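## Task

Find the LC plug that is not latched in the rightmost column (sixth of six counting from the left), in the sixth of ten blocks counting down from the top, at the second of four holes counting down. Press it in until it clicks and latches. Kinking a fibre, unlatching a neighbouring plug or forcing anything else can fail the task; the robot falling or being left tilted fails it.

## Robot and tools

ROBOT. A LinearBot: a wheeled base that can drive forward, sideways and turn, with a column about 1.7 m tall. A carriage rides the column (lift_m) and holds two identical six-joint arms with two-finger grippers, mounted 0.219 m ahead of the base centre at y = +0.313 (left) and -0.313 (right). Arm bases sit about 0.57 m + lift_m above the floor; carriage parts hang about 0.15 m below them. A hand reaches 0.78 m from its shoulder but only about 0.38 m below its arm base. The hand is about 0.16 m long and 0.1 m wide (0.14 m opened); fingertips taper to about 5 mm thick. Parked arm joints 1-6: 0, 0.05, 0.05, 1.45, 0, 0.

CAMERAS. carriage_camera is fixed on the carriage, facing forward and tilted about 20 degrees down. left_wrist_camera and right_wrist_camera sit on the wrists and look out past the fingertips. Images are 896x504 pixels.

FRAMES. Base frame: metres, origin on the floor below the base centre, x forward, y left, z up. left_hand and right_hand report, in this frame, the point halfway between the finger pads, plus quat_wxyz; the hand's z axis runs along the fingers and its y axis is the opening direction. An upright hand with joints 1, 5, 6 at 0 gives (1, 0, 0, 0). Hand readings can be off, especially at long reach; the real hand is usually lower. base_odometry is in the frame the base had at scene start, from wheel turns only (slip counts as motion); heading in rad, left positive, -3.142 to 3.142.

move. Arguments, all optional:
- base: a single key, a relative offset from where the base last measured itself. translate_m: metres, -2 to 2, forward positive. strafe_m: metres, -2 to 2, left positive. rotate_rad: radians, -6.3 to 6.3, counter-clockwise positive.
- joints: an object of absolute targets, one named number per joint; each arm's joints are named separately (left_... and right_...). lift_m: 0 to 1 m. jointN_rad (N = 1..6, per arm): joint1 -2.617 to 3.054 (turn about vertical, 0 forward, positive left); joint2 0 to 3.141 (shoulder: 0 upper arm back and level, 1.57 upright, 3.14 forward level); joint3 0 to 3.141 (elbow, 0 folded, 3.14 straight); joint4 -1.57 to 1.57 (wrist pitch, positive lifts fingertips); joint5 -1.57 to 1.57 (wrist yaw, positive swings fingertips right); joint6 -2.094 to 2.094 (roll about the fingers, positive clockwise viewed from forearm). left_gripper_m/right_gripper_m: pad gap 0 to 0.093 m. Joints not named keep their previous target.
- speeds: top-speed caps for this action only: translate_m and strafe_m 0.02-0.5 m/s, rotate_rad 0.05-1.57 rad/s, lift_m 0.08-0.25 m/s.
- min_time_s: 0.1 to 8 s, the shortest duration for each arm and gripper motion; using it keeps the hand closer to a straight path (without it, moves of 0.1 m or more can stray about 2 cm).
- cameras: list from carriage_camera, left_wrist_camera, right_wrist_camera, all; omitted or null means all, [] means none.
All motions in one action start together. An action lasts 15 s at most; a base drive times out after 14 s.

wait: seconds 0 to 10; the robot keeps its last command; returns state and images.
zoom_image: camera plus region [x0, y0, x1, y1] in pixels of that camera's latest image, top-left origin, at most 504x504.
read_manual: only licence texts; no motion.
finished_scene: scene = the current scene number; ends the scene for good, so the plug must stay latched without the robot.

RESULTS. The pictures line lists images in order. The move line says done, or the worst status. base_status/joint_status: done (base: wheels turned the full amount, slip possible); off_target (stopped short, may still push); contact_stop or time_out (target dropped, holding where it stopped); not_followed (a self-collision check withheld the arm's targets; it may keep trying); limit_stop_at_motor_heat. on_its_own lists uncommanded behaviour; "held at" is a target, not a reading. motor_effort is percent of maximum, peak in brackets, with sizeable per-motor error; a falling lift effort while lowering means a hand is resting on something. Joint torques (N m) for joints 1-3 wrap at plus/minus 28. Gripper readings: about 0-0.003 when closed on nothing; slightly off from the true gap.

ORDER. If a move or wait is refused (out-of-range value) or a stop interrupts it, the later move, wait and finished_scene calls in that same reply are skipped. An unknown key makes a call invalid but later calls still run.

AVOID. Arms and grippers have no contact stop: a blocked arm keeps pressing, heats, and springs when freed, so approach plugs slowly with min_time_s and press gently. Never let the two arms touch hard; to untangle, send one arm its own readings with joint 1 swung away, then the other. The base only stops on wheel effort, not arm contact; back off about 0.2 m the way you came to free it, and never reverse under a table edge. Tipping risk rises with a high carriage, extended or loaded arms, pushing and sudden stops; only images reveal a lean. Motor heat builds with arms held out: on a MOTOR HOT line, park the arm; at 100 C the arm drops for 30-60 s (OVER-TEMPERATURE FAULT). Do not kink fibres, pull neighbouring plugs or slam anything.

Each tool is called after "Request:" as name(argument=value, ...), one argument or row to a line, values as JSON.

## Session

Request:
move(
)

Scene clock: 0.00 s.
Joint torques (N m): no reading
base_odometry: x=+0.000 y=+0.000 heading=+0.000
base_status: not commanded
joint_positions: lift_m=+0.300 left_joint1_rad=+0.017 left_joint2_rad=+0.062 left_joint3_rad=+0.030 left_joint4_rad=+1.438 left_joint5_rad=+0.014 left_joint6_rad=+0.023 left_gripper_m=+0.09396 right_joint1_rad=+0.007 right_joint2_rad=+0.050 right_joint3_rad=+0.065 right_joint4_rad=+1.421 right_joint5_rad=-0.019 right_joint6_rad=+0.028 right_gripper_m=+0.09396
joint_status: not commanded
motor_effort: lift_m=+27 drive_wheels=+1
left_hand: x=+0.2624 y=+0.3119 z=+1.2955 quat_wxyz=(+0.996, +0.007, +0.082, +0.019) (m; base frame)
right_hand: x=+0.2521 y=-0.3099 z=+1.3052 quat_wxyz=(+0.998, -0.009, +0.067, +0.018) (m; base frame)
pictures: carriage_camera, left_wrist_camera, right_wrist_camera

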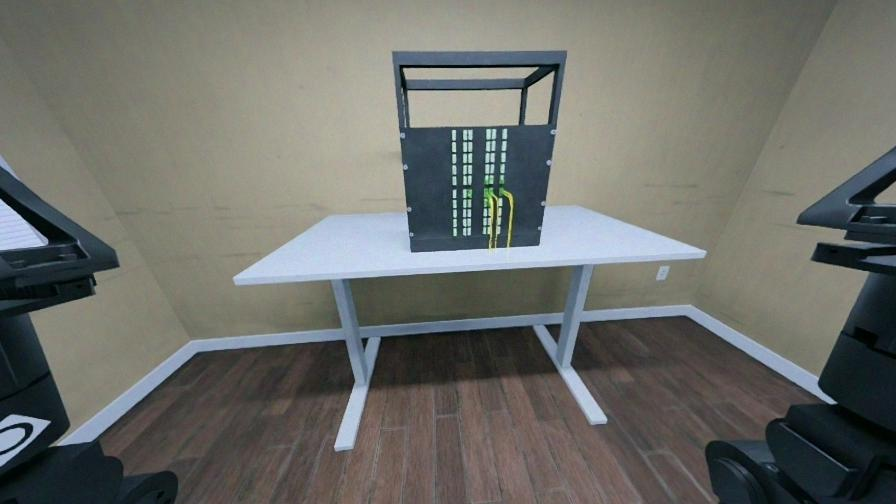

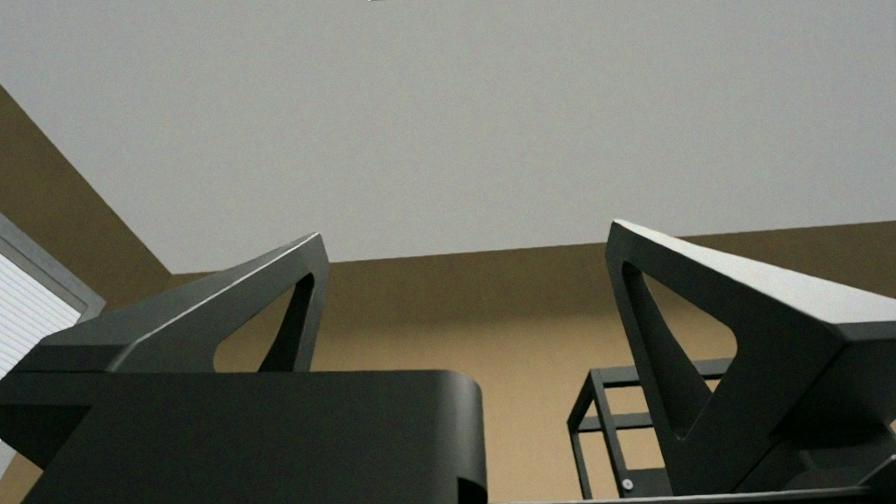

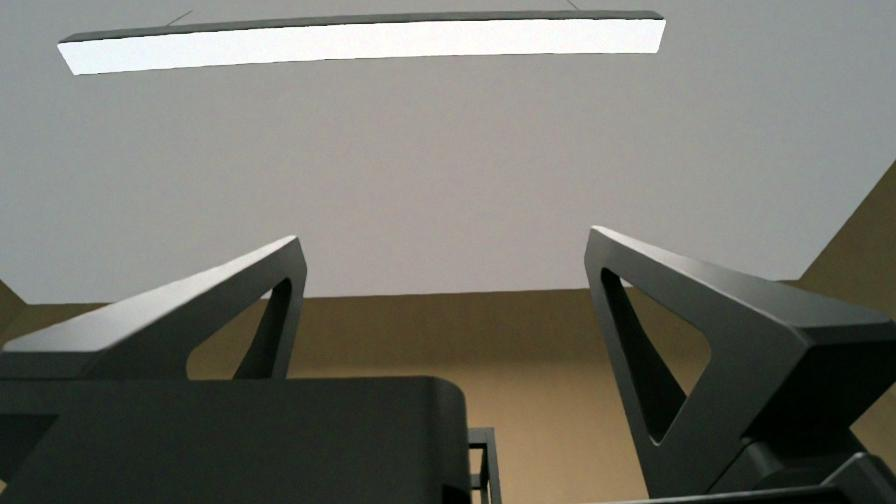

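Request:
zoom_image(
  camera="carriage_camera",
  region=[390, 110, 570, 260],
)

Request:
zoom_image(
  camera="carriage_camera",
  region=[440, 120, 520, 190],
)

Request:
zoom_image(
  camera="carriage_camera",
  region=[440, 180, 520, 250],
)

Scaled by 2.800 from the camera's 896x504 image, which has a finer 1280x720 frame.

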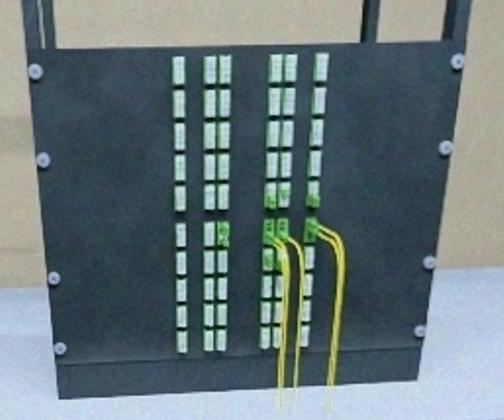

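Scaled by 6.300 from the camera's 896x504 image, which has a finer 1280x720 frame.

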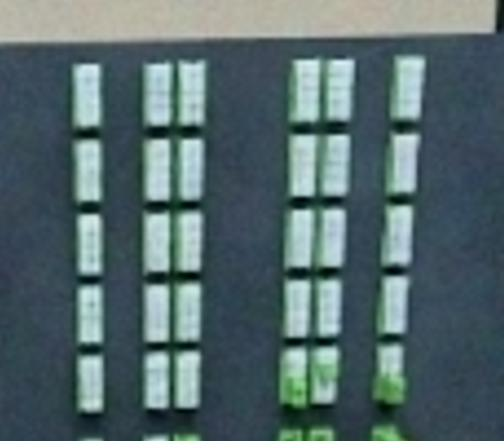

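Scaled by 6.300 from the camera's 896x504 image, which has a finer 1280x720 frame.

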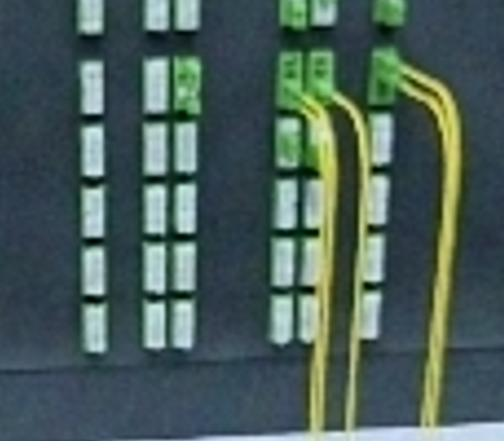

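Request:
move(
  base={"translate_m": 0.3},
  speeds={"translate_m": 0.25},
  cameras=["carriage_camera"],
)

Request:
zoom_image(
  camera="carriage_camera",
  region=[370, 70, 620, 290],
)

Scene clock: 65.07 s.
Joint torques (N m): left_arm=[0.13 3.3 5.04 0.09 0.01 0] | right_arm=[-0.2 3.63 5.29 -0.16 -0.02 -0.06]
move: done
base_odometry: x=+0.300 y=+0.001 heading=+0.002
base_status: done
joint_positions: lift_m=+0.300 left_joint1_rad=+0.017 left_joint2_rad=+0.062 left_joint3_rad=+0.030 left_joint4_rad=+1.437 left_joint5_rad=+0.014 left_joint6_rad=+0.023 left_gripper_m=+0.09396 right_joint1_rad=+0.007 right_joint2_rad=+0.050 right_joint3_rad=+0.065 right_joint4_rad=+1.421 right_joint5_rad=-0.019 right_joint6_rad=+0.028 right_gripper_m=+0.09396
joint_status: not commanded
motor_effort: lift_m=+27(27) drive_wheels=-12(26)
left_hand: x=+0.2626 y=+0.3119 z=+1.2955 quat_wxyz=(+0.996, +0.007, +0.083, +0.019) (m; base frame)
right_hand: x=+0.2521 y=-0.3099 z=+1.3052 quat_wxyz=(+0.998, -0.009, +0.067, +0.018) (m; base frame)
pictures: carriage_camera

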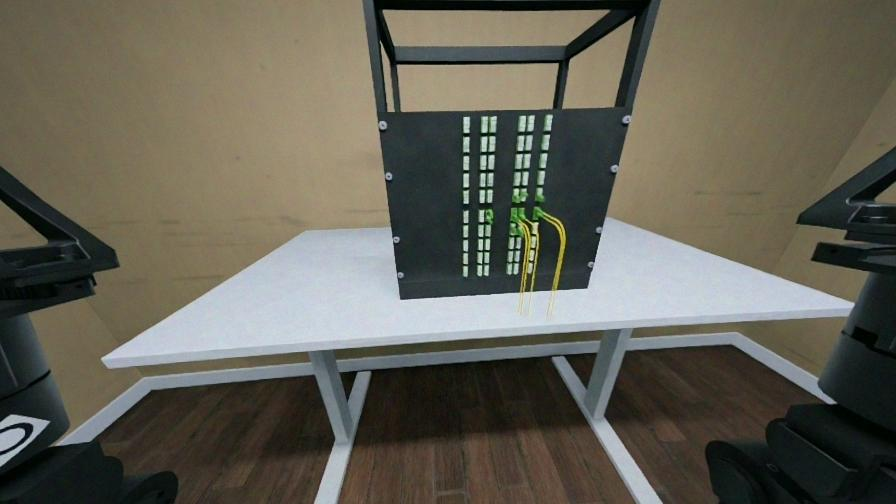

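Scaled by 2.016 from the camera's 896x504 image, which has a finer 1280x720 frame.

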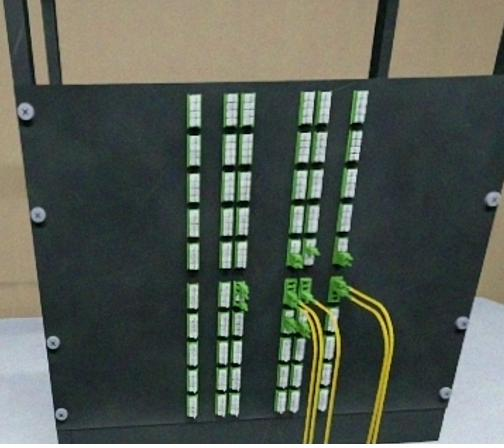

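Request:
zoom_image(
  camera="carriage_camera",
  region=[505, 180, 575, 240],
)

Request:
move(
  base={"strafe_m": 0.09},
  speeds={"strafe_m": 0.2},
  cameras=["carriage_camera"],
)

Scaled by 7.200 from the camera's 896x504 image, which has a finer 1280x720 frame.

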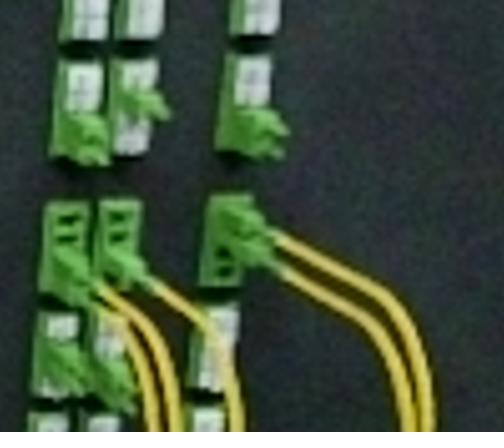

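Scene clock: 92.63 s.
Joint torques (N m): left_arm=[0.14 3.22 5 0.07 0.02 0] | right_arm=[-0.17 3.64 5.16 -0.16 -0.01 -0.06]
move: done
base_odometry: x=+0.300 y=+0.091 heading=+0.001
base_status: done
joint_positions: lift_m=+0.300 left_joint1_rad=+0.017 left_joint2_rad=+0.062 left_joint3_rad=+0.030 left_joint4_rad=+1.438 left_joint5_rad=+0.014 left_joint6_rad=+0.023 left_gripper_m=+0.09396 right_joint1_rad=+0.007 right_joint2_rad=+0.050 right_joint3_rad=+0.065 right_joint4_rad=+1.420 right_joint5_rad=-0.019 right_joint6_rad=+0.028 right_gripper_m=+0.09396
joint_status: not commanded
motor_effort: lift_m=+27(27) drive_wheels=-2(17)
left_hand: x=+0.2623 y=+0.3119 z=+1.2955 quat_wxyz=(+0.996, +0.007, +0.082, +0.019) (m; base frame)
right_hand: x=+0.2524 y=-0.3099 z=+1.3051 quat_wxyz=(+0.997, -0.009, +0.068, +0.018) (m; base frame)
pictures: carriage_camera

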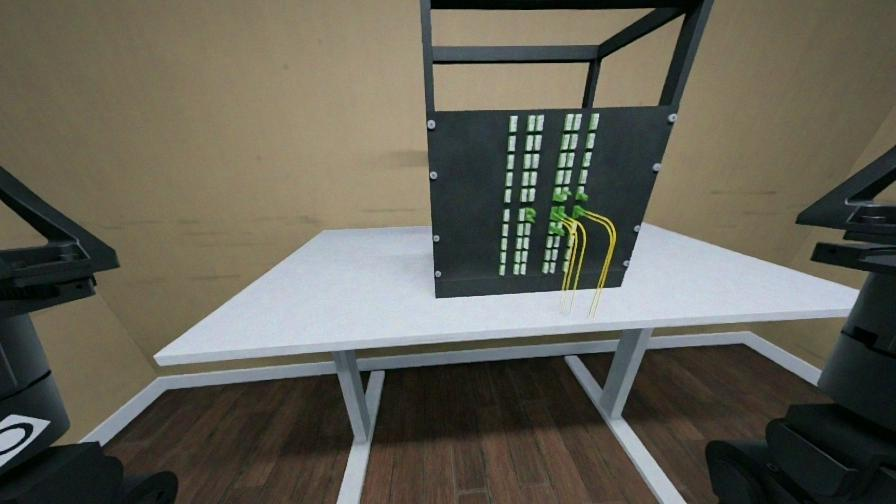

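Request:
move(
  base={"translate_m": -0.1},
  speeds={"translate_m": 0.2, "lift_m": 0.15},
  joints={"lift_m": 0.2, "right_joint1_rad": 0, "right_joint2_rad": 1.3435, "right_joint3_rad": 0.727, "right_joint4_rad": 1.217, "right_joint5_rad": 0, "right_joint6_rad": 0},
  min_time_s=3,
  cameras=["carriage_camera", "right_wrist_camera"],
)

Scene clock: 125.40 s.
Joint torques (N m): left_arm=[0.14 3.28 5.01 0.05 0.02 0.01] | right_arm=[-0.73 -3.32 8.35 1.5 0.14 -0.17]
move: done
base_odometry: x=+0.200 y=+0.091 heading=+0.001
base_status: done
joint_positions: lift_m=+0.200 left_joint1_rad=+0.017 left_joint2_rad=+0.062 left_joint3_rad=+0.030 left_joint4_rad=+1.439 left_joint5_rad=+0.014 left_joint6_rad=+0.023 left_gripper_m=+0.09396 right_joint1_rad=+0.007 right_joint2_rad=+1.333 right_joint3_rad=+0.699 right_joint4_rad=+1.234 right_joint5_rad=-0.015 right_joint6_rad=+0.009 right_gripper_m=+0.09396
joint_status: all done
motor_effort: lift_m=+28(29) drive_wheels=+0(13)
left_hand: x=+0.2622 y=+0.3119 z=+1.1955 quat_wxyz=(+0.996, +0.007, +0.082, +0.019) (m; base frame)
right_hand: x=+0.6123 y=-0.3083 z=+1.1834 quat_wxyz=(+0.885, -0.006, +0.466, +0.011) (m; base frame)
pictures: carriage_camera, right_wrist_camera
camera_calibration:
carriage_camera: T_world_to_cam=[[-0.0215286, -0.99972, -0.00978533, 0.0120506], [-0.380568, 0.0172454, -0.924592, 1.14626], [0.924502, -0.0161812, -0.380833, 0.34636], [0, 0, 0, 1]] pos_world=[0.116279, -0.00211586, 1.19184]
right_wrist_camera: T_world_to_cam=[[0.0161095, -0.999629, -0.0219639, -0.294947], [-0.0520988, 0.0210978, -0.998419, 1.22169], [0.998512, 0.0172283, -0.0517396, -0.421379], [0, 0, 0, 1]] pos_world=[0.489152, -0.313353, 1.19147]

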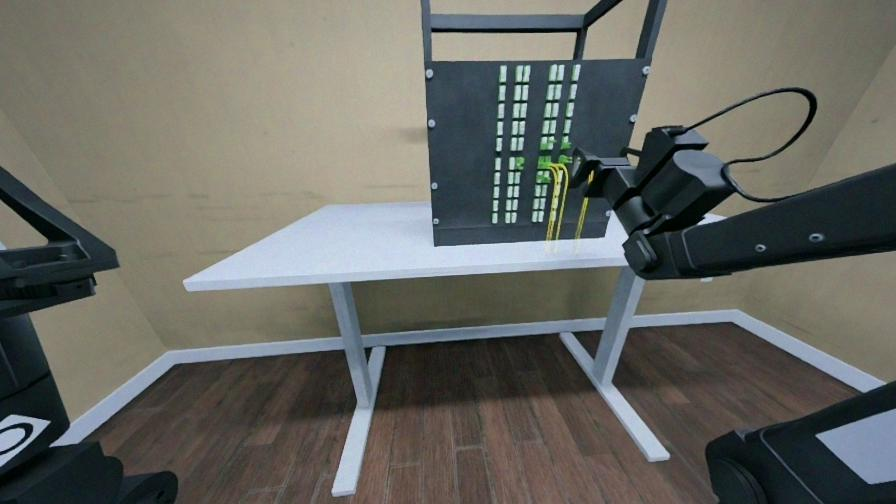

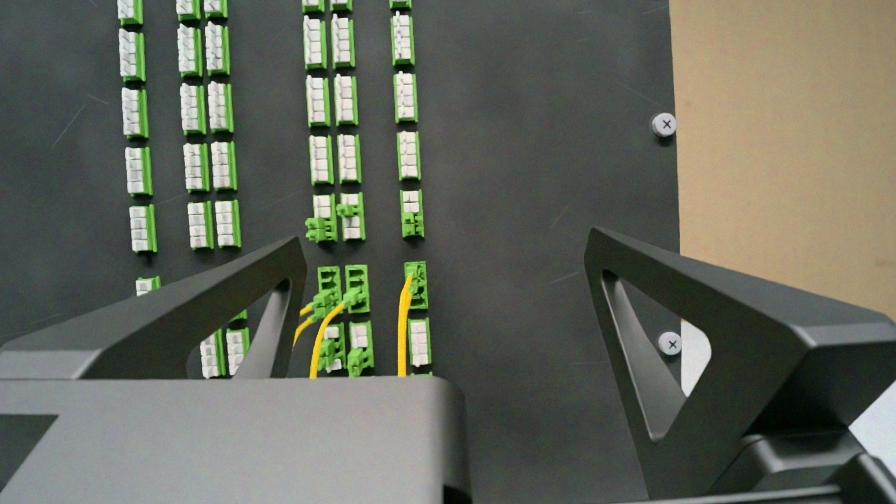

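Request:
zoom_image(
  camera="right_wrist_camera",
  region=[360, 170, 480, 340],
)

Request:
zoom_image(
  camera="right_wrist_camera",
  region=[380, 240, 450, 340],
)

Request:
zoom_image(
  camera="right_wrist_camera",
  region=[270, 170, 480, 390],
)

Scaled by 2.965 from the camera's 896x504 image, which has a finer 1280x720 frame.

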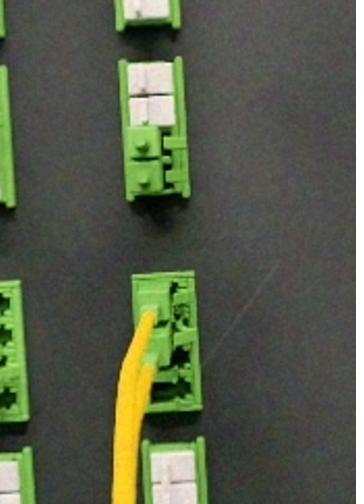

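Scaled by 5.040 from the camera's 896x504 image, which has a finer 1280x720 frame.

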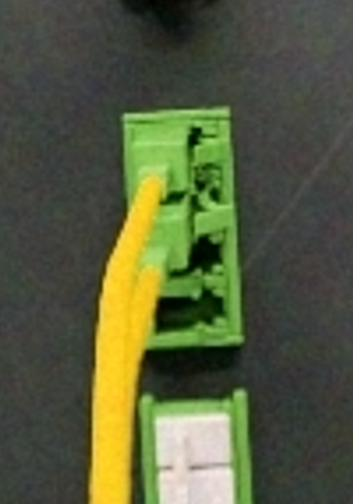

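Scaled by 2.291 from the camera's 896x504 image, which has a finer 1280x720 frame.

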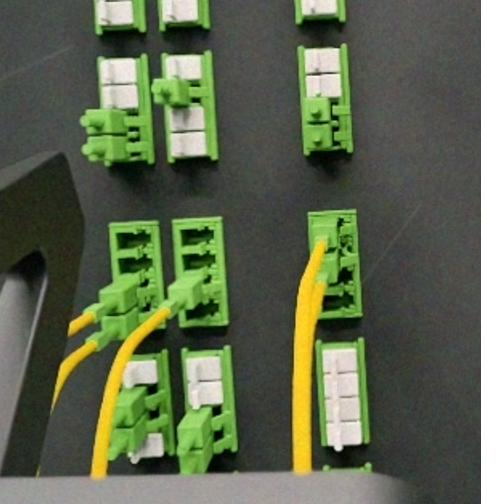

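Request:
zoom_image(
  camera="carriage_camera",
  region=[540, 135, 600, 180],
)

Scaled by 8.400 from the camera's 896x504 image, which has a finer 1280x720 frame.

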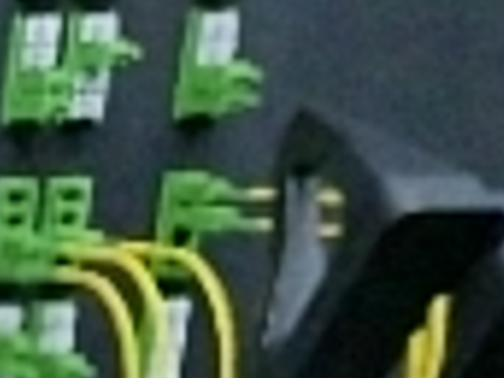

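Request:
move(
  joints={"left_joint1_rad": -0.871, "left_joint2_rad": 2.17, "left_joint3_rad": 1.619, "left_joint4_rad": 1.076, "left_joint5_rad": 0, "left_joint6_rad": 0, "left_gripper_m": 0.0, "right_gripper_m": 0.06},
  min_time_s=4,
)

Scene clock: 299.43 s.
Joint torques (N m): left_arm=[-0.53 -9.73 8.4 1.6 -0.1 -0.08] | right_arm=[-0.72 -3.32 8.34 1.5 0.12 -0.15]
move: done
base_odometry: x=+0.200 y=+0.091 heading=+0.002
base_status: not commanded
joint_positions: lift_m=+0.200 left_joint1_rad=-0.863 left_joint2_rad=+2.161 left_joint3_rad=+1.586 left_joint4_rad=+1.081 left_joint5_rad=+0.010 left_joint6_rad=+0.009 left_gripper_m=+0.00064 right_joint1_rad=+0.007 right_joint2_rad=+1.333 right_joint3_rad=+0.699 right_joint4_rad=+1.234 right_joint5_rad=-0.013 right_joint6_rad=+0.008 right_gripper_m=+0.06011
joint_status: all done
motor_effort: lift_m=+27(28) drive_wheels=+0(0)
left_hand: x=+0.6205 y=-0.1589 z=+1.1404 quat_wxyz=(+0.783, +0.218, +0.458, -0.359) (m; base frame)
right_hand: x=+0.6124 y=-0.3086 z=+1.1833 quat_wxyz=(+0.884, -0.005, +0.466, +0.010) (m; base frame)
pictures: carriage_camera, left_wrist_camera, right_wrist_camera
camera_calibration:
carriage_camera: T_world_to_cam=[[-0.0215286, -0.99972, -0.00978533, 0.0120506], [-0.380568, 0.0172454, -0.924592, 1.14626], [0.924502, -0.0161812, -0.380833, 0.34636], [0, 0, 0, 1]] pos_world=[0.116279, -0.00211586, 1.19184]
left_wrist_camera: T_world_to_cam=[[-0.744216, -0.666104, -0.0494771, 0.414451], [-0.0549455, 0.134875, -0.989338, 1.18522], [0.665675, -0.733563, -0.136976, -0.24998], [0, 0, 0, 1]] pos_world=[0.539969, -0.0671654, 1.15885]
right_wrist_camera: T_world_to_cam=[[0.0138873, -0.999659, -0.0221018, -0.29371], [-0.0528532, 0.0213391, -0.998374, 1.22198], [0.998506, 0.0150329, -0.0525389, -0.421212], [0, 0, 0, 1]] pos_world=[0.489247, -0.313354, 1.19137]

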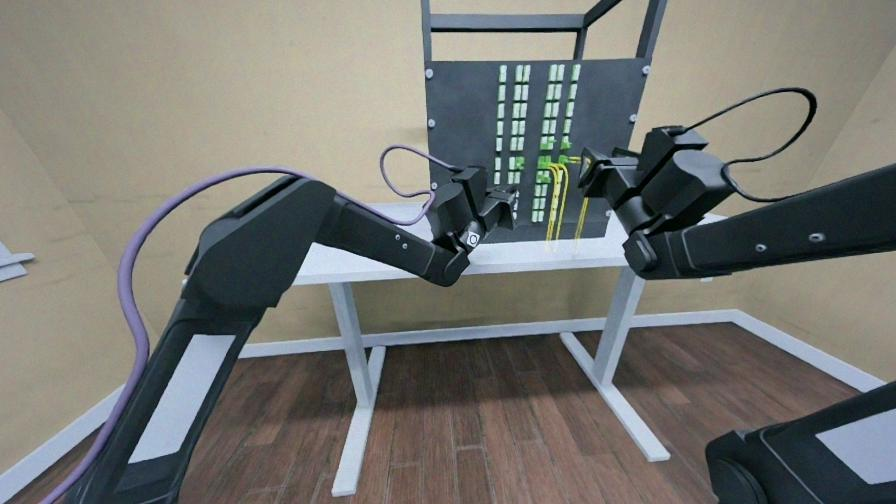

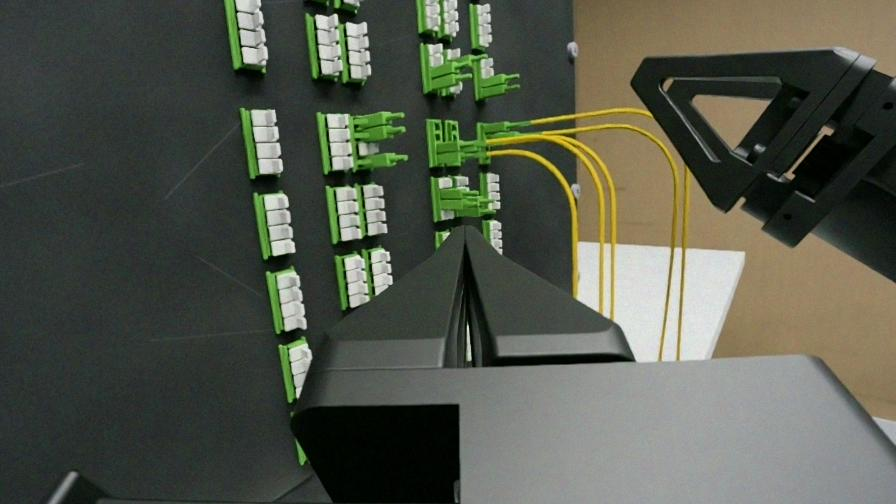

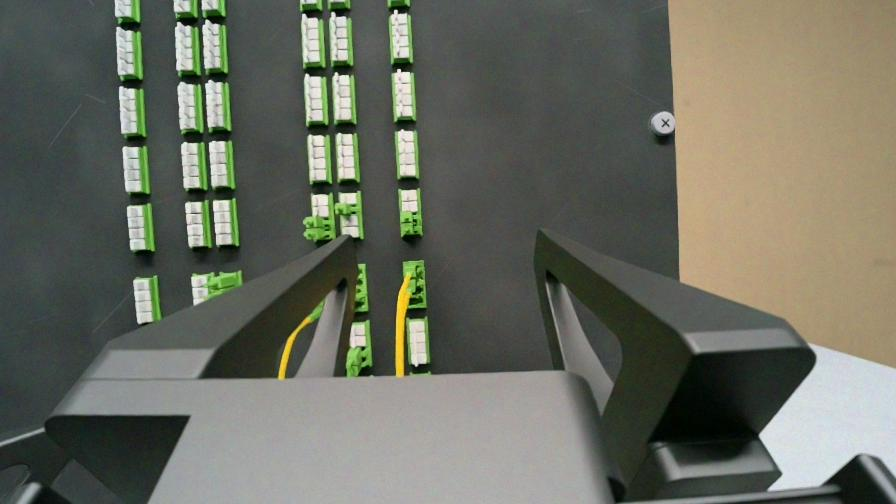

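Request:
zoom_image(
  camera="left_wrist_camera",
  region=[410, 100, 560, 190],
)

Request:
zoom_image(
  camera="left_wrist_camera",
  region=[460, 90, 710, 260],
)

Scaled by 3.360 from the camera's 896x504 image, which has a finer 1280x720 frame.

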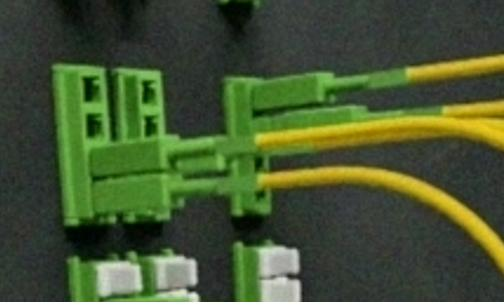

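Scaled by 2.016 from the camera's 896x504 image, which has a finer 1280x720 frame.

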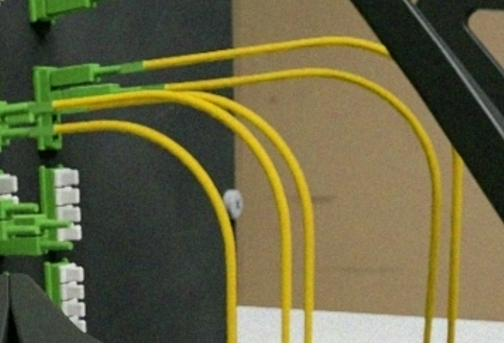

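Request:
zoom_image(
  camera="carriage_camera",
  region=[430, 120, 650, 260],
)

Request:
zoom_image(
  camera="right_wrist_camera",
  region=[385, 250, 445, 320],
)

Scaled by 2.291 from the camera's 896x504 image, which has a finer 1280x720 frame.

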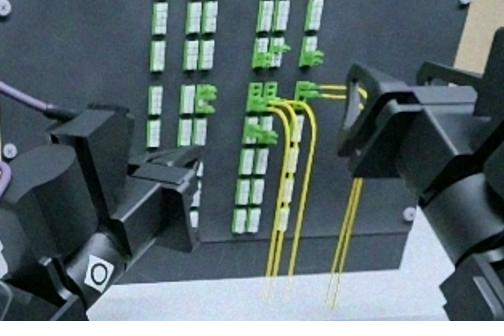

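Scaled by 7.200 from the camera's 896x504 image, which has a finer 1280x720 frame.

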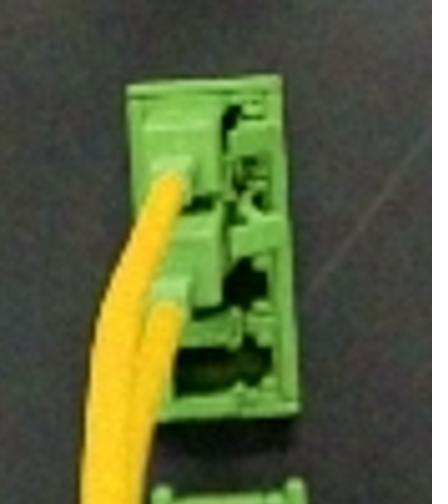

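Request:
zoom_image(
  camera="right_wrist_camera",
  region=[110, 0, 250, 120],
)

Request:
zoom_image(
  camera="right_wrist_camera",
  region=[110, 180, 250, 330],
)

Request:
zoom_image(
  camera="right_wrist_camera",
  region=[290, 0, 430, 120],
)

Request:
zoom_image(
  camera="right_wrist_camera",
  region=[290, 180, 430, 330],
)

Scaled by 3.600 from the camera's 896x504 image, which has a finer 1280x720 frame.

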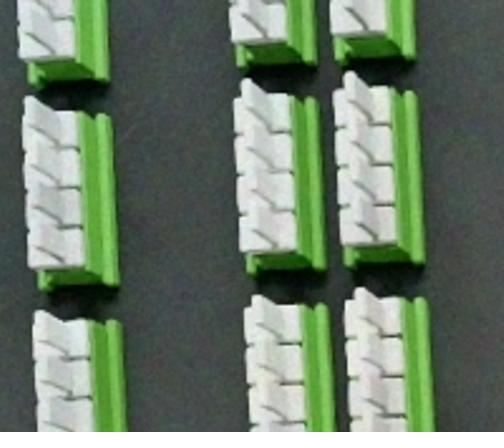

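Scaled by 3.360 from the camera's 896x504 image, which has a finer 1280x720 frame.

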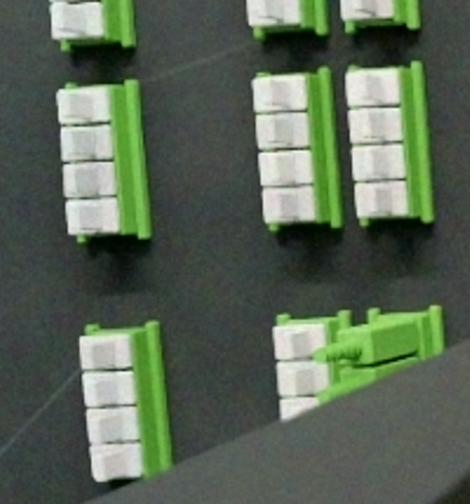

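Scaled by 3.600 from the camera's 896x504 image, which has a finer 1280x720 frame.

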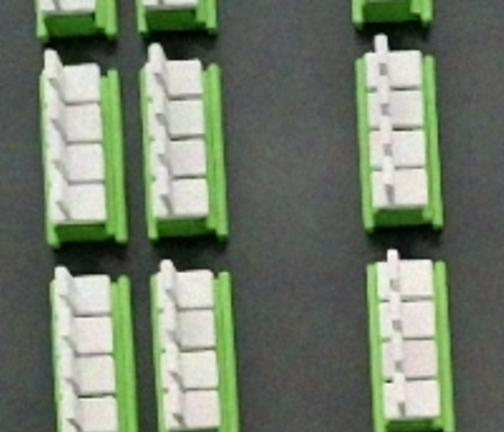

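Scaled by 3.360 from the camera's 896x504 image, which has a finer 1280x720 frame.

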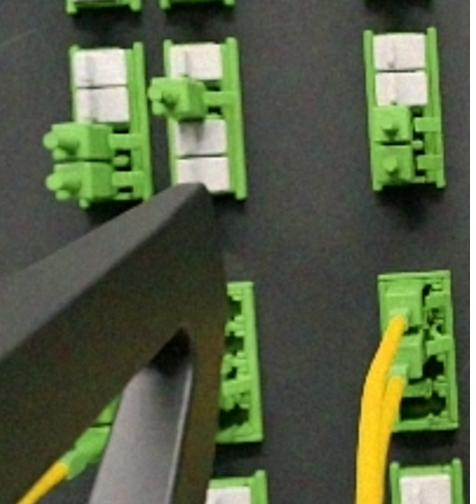

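Request:
move(
  base={"translate_m": -0.1},
  speeds={"translate_m": 0.1},
  cameras=["left_wrist_camera", "right_wrist_camera"],
)

Scene clock: 505.83 s.
Joint torques (N m): left_arm=[-0.24 -9.76 8.46 1.64 -0.05 -0.08] | right_arm=[-0.68 -3.43 8.36 1.56 0.11 -0.15]
move: done
base_odometry: x=+0.100 y=+0.091 heading=+0.002
base_status: done
joint_positions: lift_m=+0.200 left_joint1_rad=-0.867 left_joint2_rad=+2.162 left_joint3_rad=+1.586 left_joint4_rad=+1.077 left_joint5_rad=+0.006 left_joint6_rad=+0.007 left_gripper_m=+0.00064 right_joint1_rad=+0.006 right_joint2_rad=+1.335 right_joint3_rad=+0.699 right_joint4_rad=+1.230 right_joint5_rad=-0.012 right_joint6_rad=+0.008 right_gripper_m=+0.06010
joint_status: not commanded
motor_effort: lift_m=+27(28) drive_wheels=-1(14)
left_hand: x=+0.6199 y=-0.1604 z=+1.1389 quat_wxyz=(+0.782, +0.218, +0.461, -0.360) (m; base frame)
right_hand: x=+0.6135 y=-0.3091 z=+1.1817 quat_wxyz=(+0.883, -0.005, +0.469, +0.009) (m; base frame)
pictures: left_wrist_camera, right_wrist_camera
camera_calibration:
left_wrist_camera: T_world_to_cam=[[-0.744834, -0.665644, -0.0462628, 0.40975], [-0.0605433, 0.136468, -0.988793, 1.18701], [0.664497, -0.733686, -0.141946, -0.244549], [0, 0, 0, 1]] pos_world=[0.539564, -0.0686634, 1.15795]
right_wrist_camera: T_world_to_cam=[[0.0123432, -0.999668, -0.0226244, -0.292668], [-0.0585226, 0.0218651, -0.998047, 1.2238], [0.99821, 0.0136431, -0.0582333, -0.415958], [0, 0, 0, 1]] pos_world=[0.490446, -0.313655, 1.19057]

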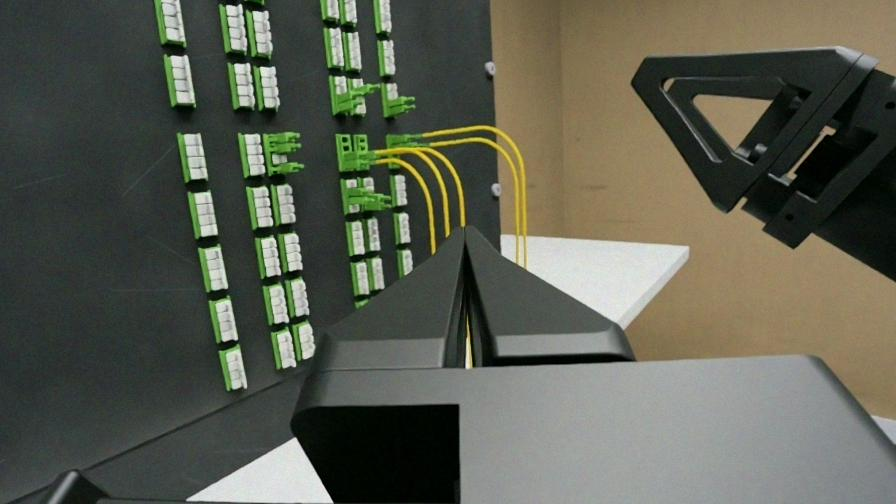

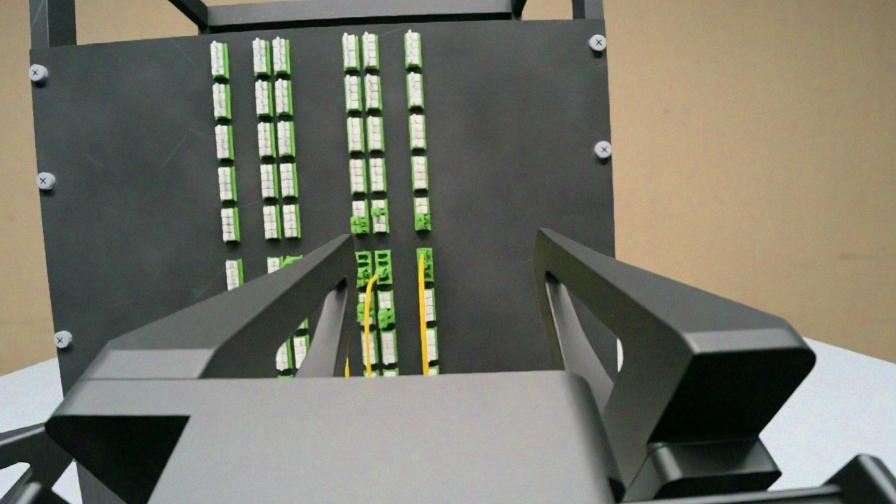

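Request:
move(
  joints={"lift_m": 0.35, "right_joint4_rad": -0.866, "right_joint6_rad": -0.05},
  min_time_s=1.5,
  cameras=[],
)

Request:
move(
  base={"rotate_rad": 0.057},
  joints={"right_joint1_rad": 0, "right_joint2_rad": 1.61, "right_joint3_rad": 1.776, "right_joint5_rad": 0, "right_gripper_m": 0.04},
  speeds={"rotate_rad": 0.1},
  min_time_s=2.5,
  cameras=[],
)

Request:
move(
  base={"strafe_m": -0.025},
  speeds={"strafe_m": 0.05},
)

Scene clock: 525.10 s.
Joint torques (N m): left_arm=[-0.23 -10.95 7.43 1.63 -0.06 -0.07] | right_arm=[-0.66 -2.88 6.34 0.48 0.11 -0.15]
move: done
base_odometry: x=+0.100 y=+0.091 heading=+0.002
base_status: not commanded
joint_positions: lift_m=+0.350 left_joint1_rad=-0.867 left_joint2_rad=+2.175 left_joint3_rad=+1.599 left_joint4_rad=+1.076 left_joint5_rad=+0.006 left_joint6_rad=+0.007 left_gripper_m=+0.00064 right_joint1_rad=+0.006 right_joint2_rad=+1.336 right_joint3_rad=+0.715 right_joint4_rad=-0.847 right_joint5_rad=-0.012 right_joint6_rad=-0.041 right_gripper_m=+0.06010
joint_status: all done
motor_effort: lift_m=+26(31) drive_wheels=+0(2)
left_hand: x=+0.6219 y=-0.1628 z=+1.2864 quat_wxyz=(+0.781, +0.218, +0.461, -0.360) (m; base frame)
right_hand: x=+0.4369 y=-0.3101 z=+0.9531 quat_wxyz=(+0.052, -0.024, +0.998, +0.005) (m; base frame)
pictures: none
No camera images: "cameras" was empty.

Scene clock: 527.90 s.
Joint torques (N m): left_arm=[-0.24 -10.96 7.45 1.65 -0.03 -0.06] | right_arm=[-0.54 -5.33 8.49 1.94 0.1 -0.15]
move: done
base_odometry: x=+0.100 y=+0.091 heading=+0.058
base_status: done
joint_positions: lift_m=+0.350 left_joint1_rad=-0.867 left_joint2_rad=+2.175 left_joint3_rad=+1.599 left_joint4_rad=+1.076 left_joint5_rad=+0.005 left_joint6_rad=+0.007 left_gripper_m=+0.00064 right_joint1_rad=+0.004 right_joint2_rad=+1.596 right_joint3_rad=+1.748 right_joint4_rad=-0.857 right_joint5_rad=-0.011 right_joint6_rad=-0.042 right_gripper_m=+0.04011
joint_status: all done
motor_effort: lift_m=+26(26) drive_wheels=-10(18)
left_hand: x=+0.6219 y=-0.1629 z=+1.2863 quat_wxyz=(+0.781, +0.218, +0.462, -0.360) (m; base frame)
right_hand: x=+0.6657 y=-0.3096 z=+1.2359 quat_wxyz=(+0.420, -0.023, +0.907, -0.003) (m; base frame)
pictures: none
No camera images: "cameras" was empty.

Scene clock: 528.90 s.
Joint torques (N m): left_arm=[-0.08 -11 7.42 1.65 -0.03 -0.07] | right_arm=[-0.43 -5.6 8.55 1.95 0.09 -0.14]
move: done
base_odometry: x=+0.101 y=+0.067 heading=+0.058
base_status: done
joint_positions: lift_m=+0.350 left_joint1_rad=-0.869 left_joint2_rad=+2.175 left_joint3_rad=+1.599 left_joint4_rad=+1.075 left_joint5_rad=+0.004 left_joint6_rad=+0.007 left_gripper_m=+0.00064 right_joint1_rad=+0.002 right_joint2_rad=+1.598 right_joint3_rad=+1.748 right_joint4_rad=-0.858 right_joint5_rad=-0.010 right_joint6_rad=-0.042 right_gripper_m=+0.04011
joint_status: not commanded
motor_effort: lift_m=+26(26) drive_wheels=+12(16)
left_hand: x=+0.6213 y=-0.1635 z=+1.2862 quat_wxyz=(+0.781, +0.218, +0.462, -0.360) (m; base frame)
right_hand: x=+0.6661 y=-0.3108 z=+1.2349 quat_wxyz=(+0.419, -0.022, +0.908, -0.004) (m; base frame)
pictures: carriage_camera, left_wrist_camera, right_wrist_camera
camera_calibration:
carriage_camera: T_world_to_cam=[[-0.0215286, -0.99972, -0.00978533, 0.0135194], [-0.380568, 0.0172454, -0.924592, 1.28504], [0.924502, -0.0161812, -0.380833, 0.403523], [0, 0, 0, 1]] pos_world=[0.116279, -0.00211586, 1.34194]
left_wrist_camera: T_world_to_cam=[[-0.745333, -0.665132, -0.0455849, 0.415124], [-0.0630221, 0.13836, -0.988375, 1.33449], [0.663707, -0.733796, -0.145042, -0.222316], [0, 0, 0, 1]] pos_world=[0.541061, -0.071661, 1.30565]
right_wrist_camera: T_world_to_cam=[[0.0130898, -0.999533, 0.0276228, -0.356363], [-0.977574, -0.0185994, -0.209771, 0.906121], [0.210186, -0.0242575, -0.97736, 1.18283], [0, 0, 0, 1]] pos_world=[0.641849, -0.310651, 1.35598]

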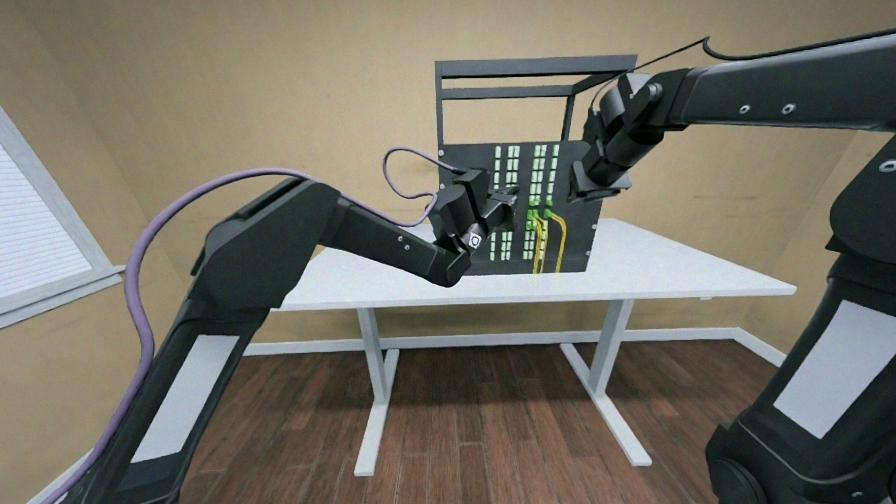

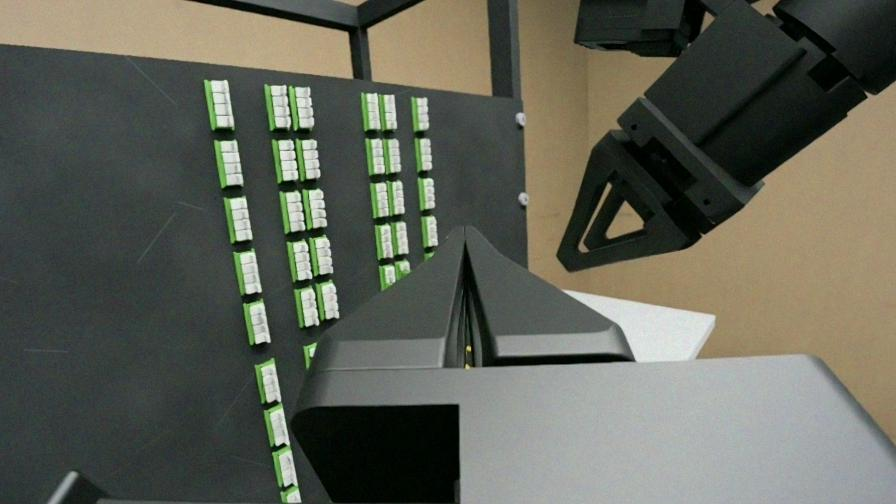

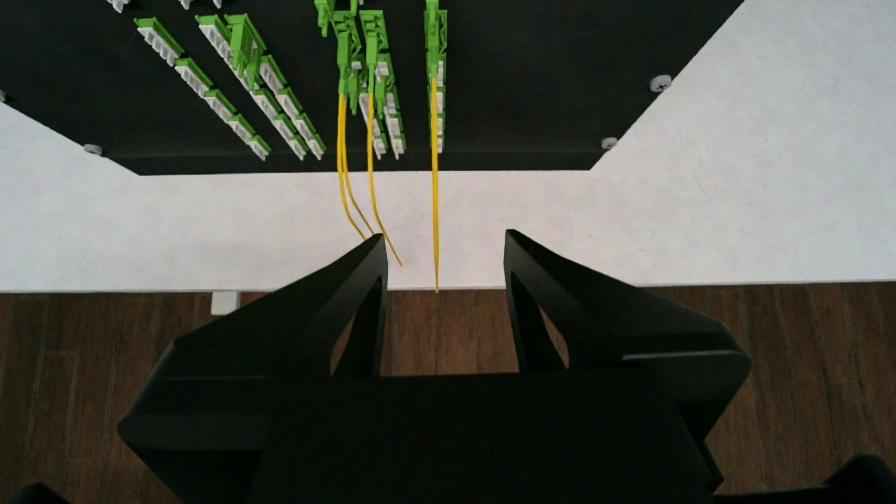

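Request:
move(
  base={"rotate_rad": 0.017},
  joints={"right_joint6_rad": -0.01, "left_joint1_rad": -0.871, "left_joint2_rad": 2.28, "left_joint3_rad": 1.507, "left_joint4_rad": 1.296},
  speeds={"rotate_rad": 0.05},
  min_time_s=1.5,
  cameras=[],
)

Request:
move(
  base={"strafe_m": -0.0065},
  speeds={"strafe_m": 0.03},
  cameras=[],
)

Request:
move(
  base={"translate_m": 0.05},
  joints={"lift_m": 0.33},
  speeds={"translate_m": 0.05},
)

Scene clock: 580.60 s.
Joint torques (N m): left_arm=[-0.1 -9.99 4.59 1.76 -0.04 -0.07] | right_arm=[-0.29 -5.61 8.35 1.94 0.09 0.04]
move: done
base_odometry: x=+0.101 y=+0.067 heading=+0.074
base_status: done
joint_positions: lift_m=+0.350 left_joint1_rad=-0.869 left_joint2_rad=+2.270 left_joint3_rad=+1.519 left_joint4_rad=+1.282 left_joint5_rad=+0.004 left_joint6_rad=+0.007 left_gripper_m=+0.00064 right_joint1_rad=+0.001 right_joint2_rad=+1.598 right_joint3_rad=+1.750 right_joint4_rad=-0.858 right_joint5_rad=-0.008 right_joint6_rad=-0.020 right_gripper_m=+0.04011
joint_status: all done
motor_effort: lift_m=+26(26) drive_wheels=-10(15)
left_hand: x=+0.6199 y=-0.1618 z=+1.2380 quat_wxyz=(+0.788, +0.212, +0.449, -0.363) (m; base frame)
right_hand: x=+0.6660 y=-0.3114 z=+1.2354 quat_wxyz=(+0.419, -0.011, +0.908, +0.000) (m; base frame)
pictures: none
No camera images: "cameras" was empty.

Scene clock: 581.33 s.
Joint torques (N m): left_arm=[0.13 -9.98 4.67 1.73 -0.02 -0.06] | right_arm=[-0.24 -5.44 8.32 1.95 0.09 0.04]
move: done
base_odometry: x=+0.101 y=+0.061 heading=+0.073
base_status: done
joint_positions: lift_m=+0.350 left_joint1_rad=-0.870 left_joint2_rad=+2.270 left_joint3_rad=+1.519 left_joint4_rad=+1.286 left_joint5_rad=+0.004 left_joint6_rad=+0.007 left_gripper_m=+0.00064 right_joint1_rad=+0.001 right_joint2_rad=+1.598 right_joint3_rad=+1.750 right_joint4_rad=-0.859 right_joint5_rad=-0.008 right_joint6_rad=-0.019 right_gripper_m=+0.04011
joint_status: not commanded
motor_effort: lift_m=+26(26) drive_wheels=+13(17)
left_hand: x=+0.6190 y=-0.1619 z=+1.2389 quat_wxyz=(+0.789, +0.212, +0.447, -0.364) (m; base frame)
right_hand: x=+0.6660 y=-0.3119 z=+1.2354 quat_wxyz=(+0.419, -0.010, +0.908, +0.000) (m; base frame)
pictures: none
No camera images: "cameras" was empty.

Scene clock: 582.90 s.
Joint torques (N m): left_arm=[0.09 -11.15 5.12 1.67 -0.02 -0.09] | right_arm=[-0.24 -6.42 7.54 1.94 0.07 0.03]
move: done
base_odometry: x=+0.151 y=+0.064 heading=+0.072
base_status: done
joint_positions: lift_m=+0.330 left_joint1_rad=-0.870 left_joint2_rad=+2.284 left_joint3_rad=+1.512 left_joint4_rad=+1.291 left_joint5_rad=+0.004 left_joint6_rad=+0.007 left_gripper_m=+0.00064 right_joint1_rad=+0.001 right_joint2_rad=+1.607 right_joint3_rad=+1.760 right_joint4_rad=-0.863 right_joint5_rad=-0.008 right_joint6_rad=-0.018 right_gripper_m=+0.04011
joint_status: all done
motor_effort: lift_m=+28(30) drive_wheels=+13(20)
left_hand: x=+0.6201 y=-0.1637 z=+1.2086 quat_wxyz=(+0.785, +0.215, +0.453, -0.363) (m; base frame)
right_hand: x=+0.6677 y=-0.3118 z=+1.2145 quat_wxyz=(+0.417, -0.010, +0.909, +0.000) (m; base frame)
pictures: carriage_camera, left_wrist_camera, right_wrist_camera
camera_calibration:
carriage_camera: T_world_to_cam=[[-0.0215286, -0.99972, -0.00978533, 0.0133227], [-0.380568, 0.0172454, -0.924592, 1.26646], [0.924502, -0.0161812, -0.380833, 0.395868], [0, 0, 0, 1]] pos_world=[0.116279, -0.00211586, 1.32184]
left_wrist_camera: T_world_to_cam=[[-0.745521, -0.664986, -0.0446336, 0.409511], [-0.0494503, 0.121975, -0.991301, 1.25022], [0.664645, -0.736828, -0.123818, -0.259759], [0, 0, 0, 1]] pos_world=[0.539771, -0.0715735, 1.22546]
right_wrist_camera: T_world_to_cam=[[-0.00521644, -0.999927, 0.0108914, -0.324422], [-0.97848, 0.00285725, -0.206323, 0.906515], [0.206276, -0.0117333, -0.978423, 1.17032], [0, 0, 0, 1]] pos_world=[0.643905, -0.313257, 1.33563]

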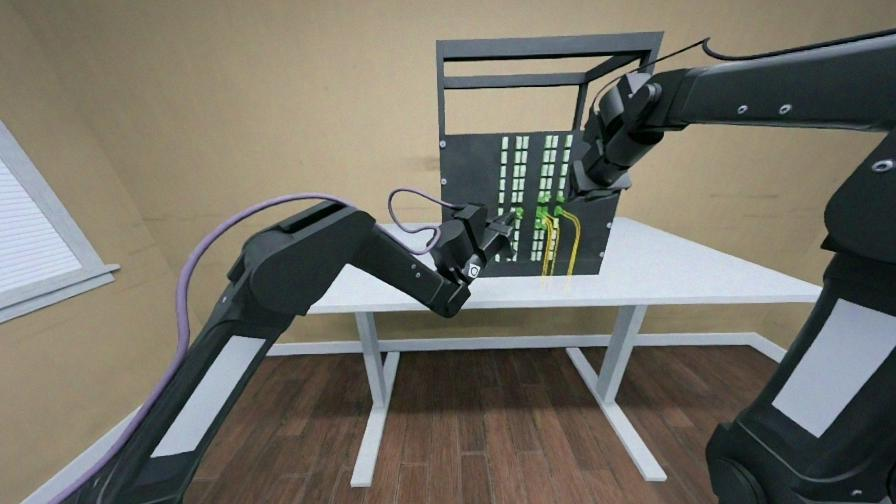

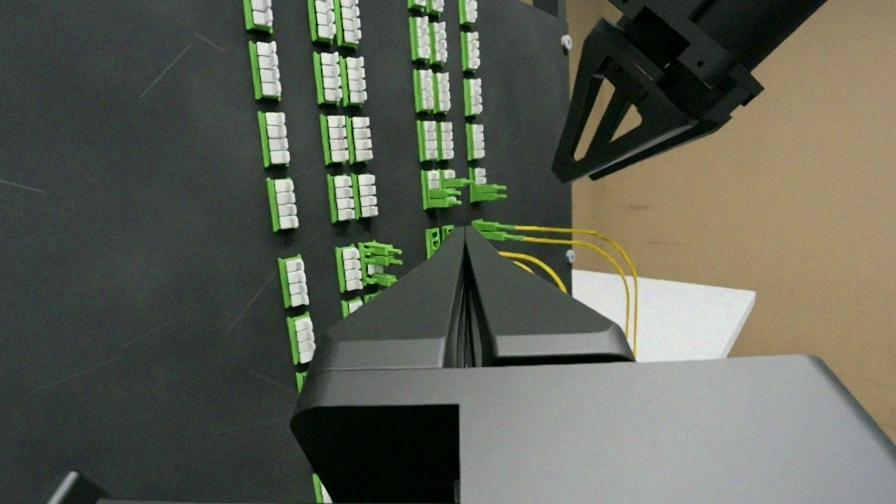

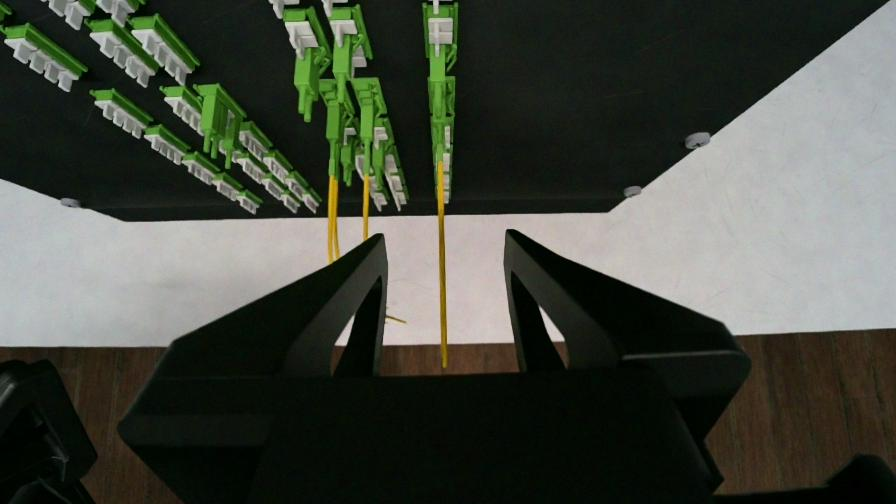

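Request:
zoom_image(
  camera="right_wrist_camera",
  region=[370, 0, 530, 260],
)

Request:
zoom_image(
  camera="left_wrist_camera",
  region=[440, 130, 660, 270],
)

Scaled by 1.938 from the camera's 896x504 image, which has a finer 1280x720 frame.

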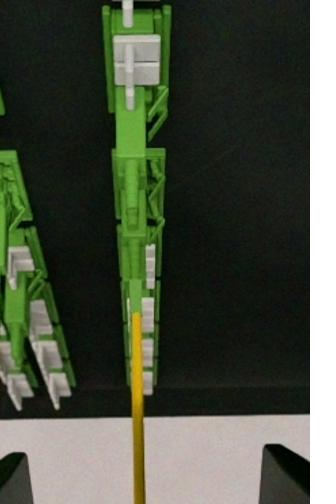

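Scaled by 2.291 from the camera's 896x504 image, which has a finer 1280x720 frame.

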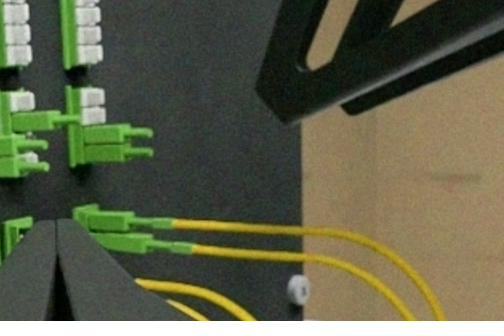

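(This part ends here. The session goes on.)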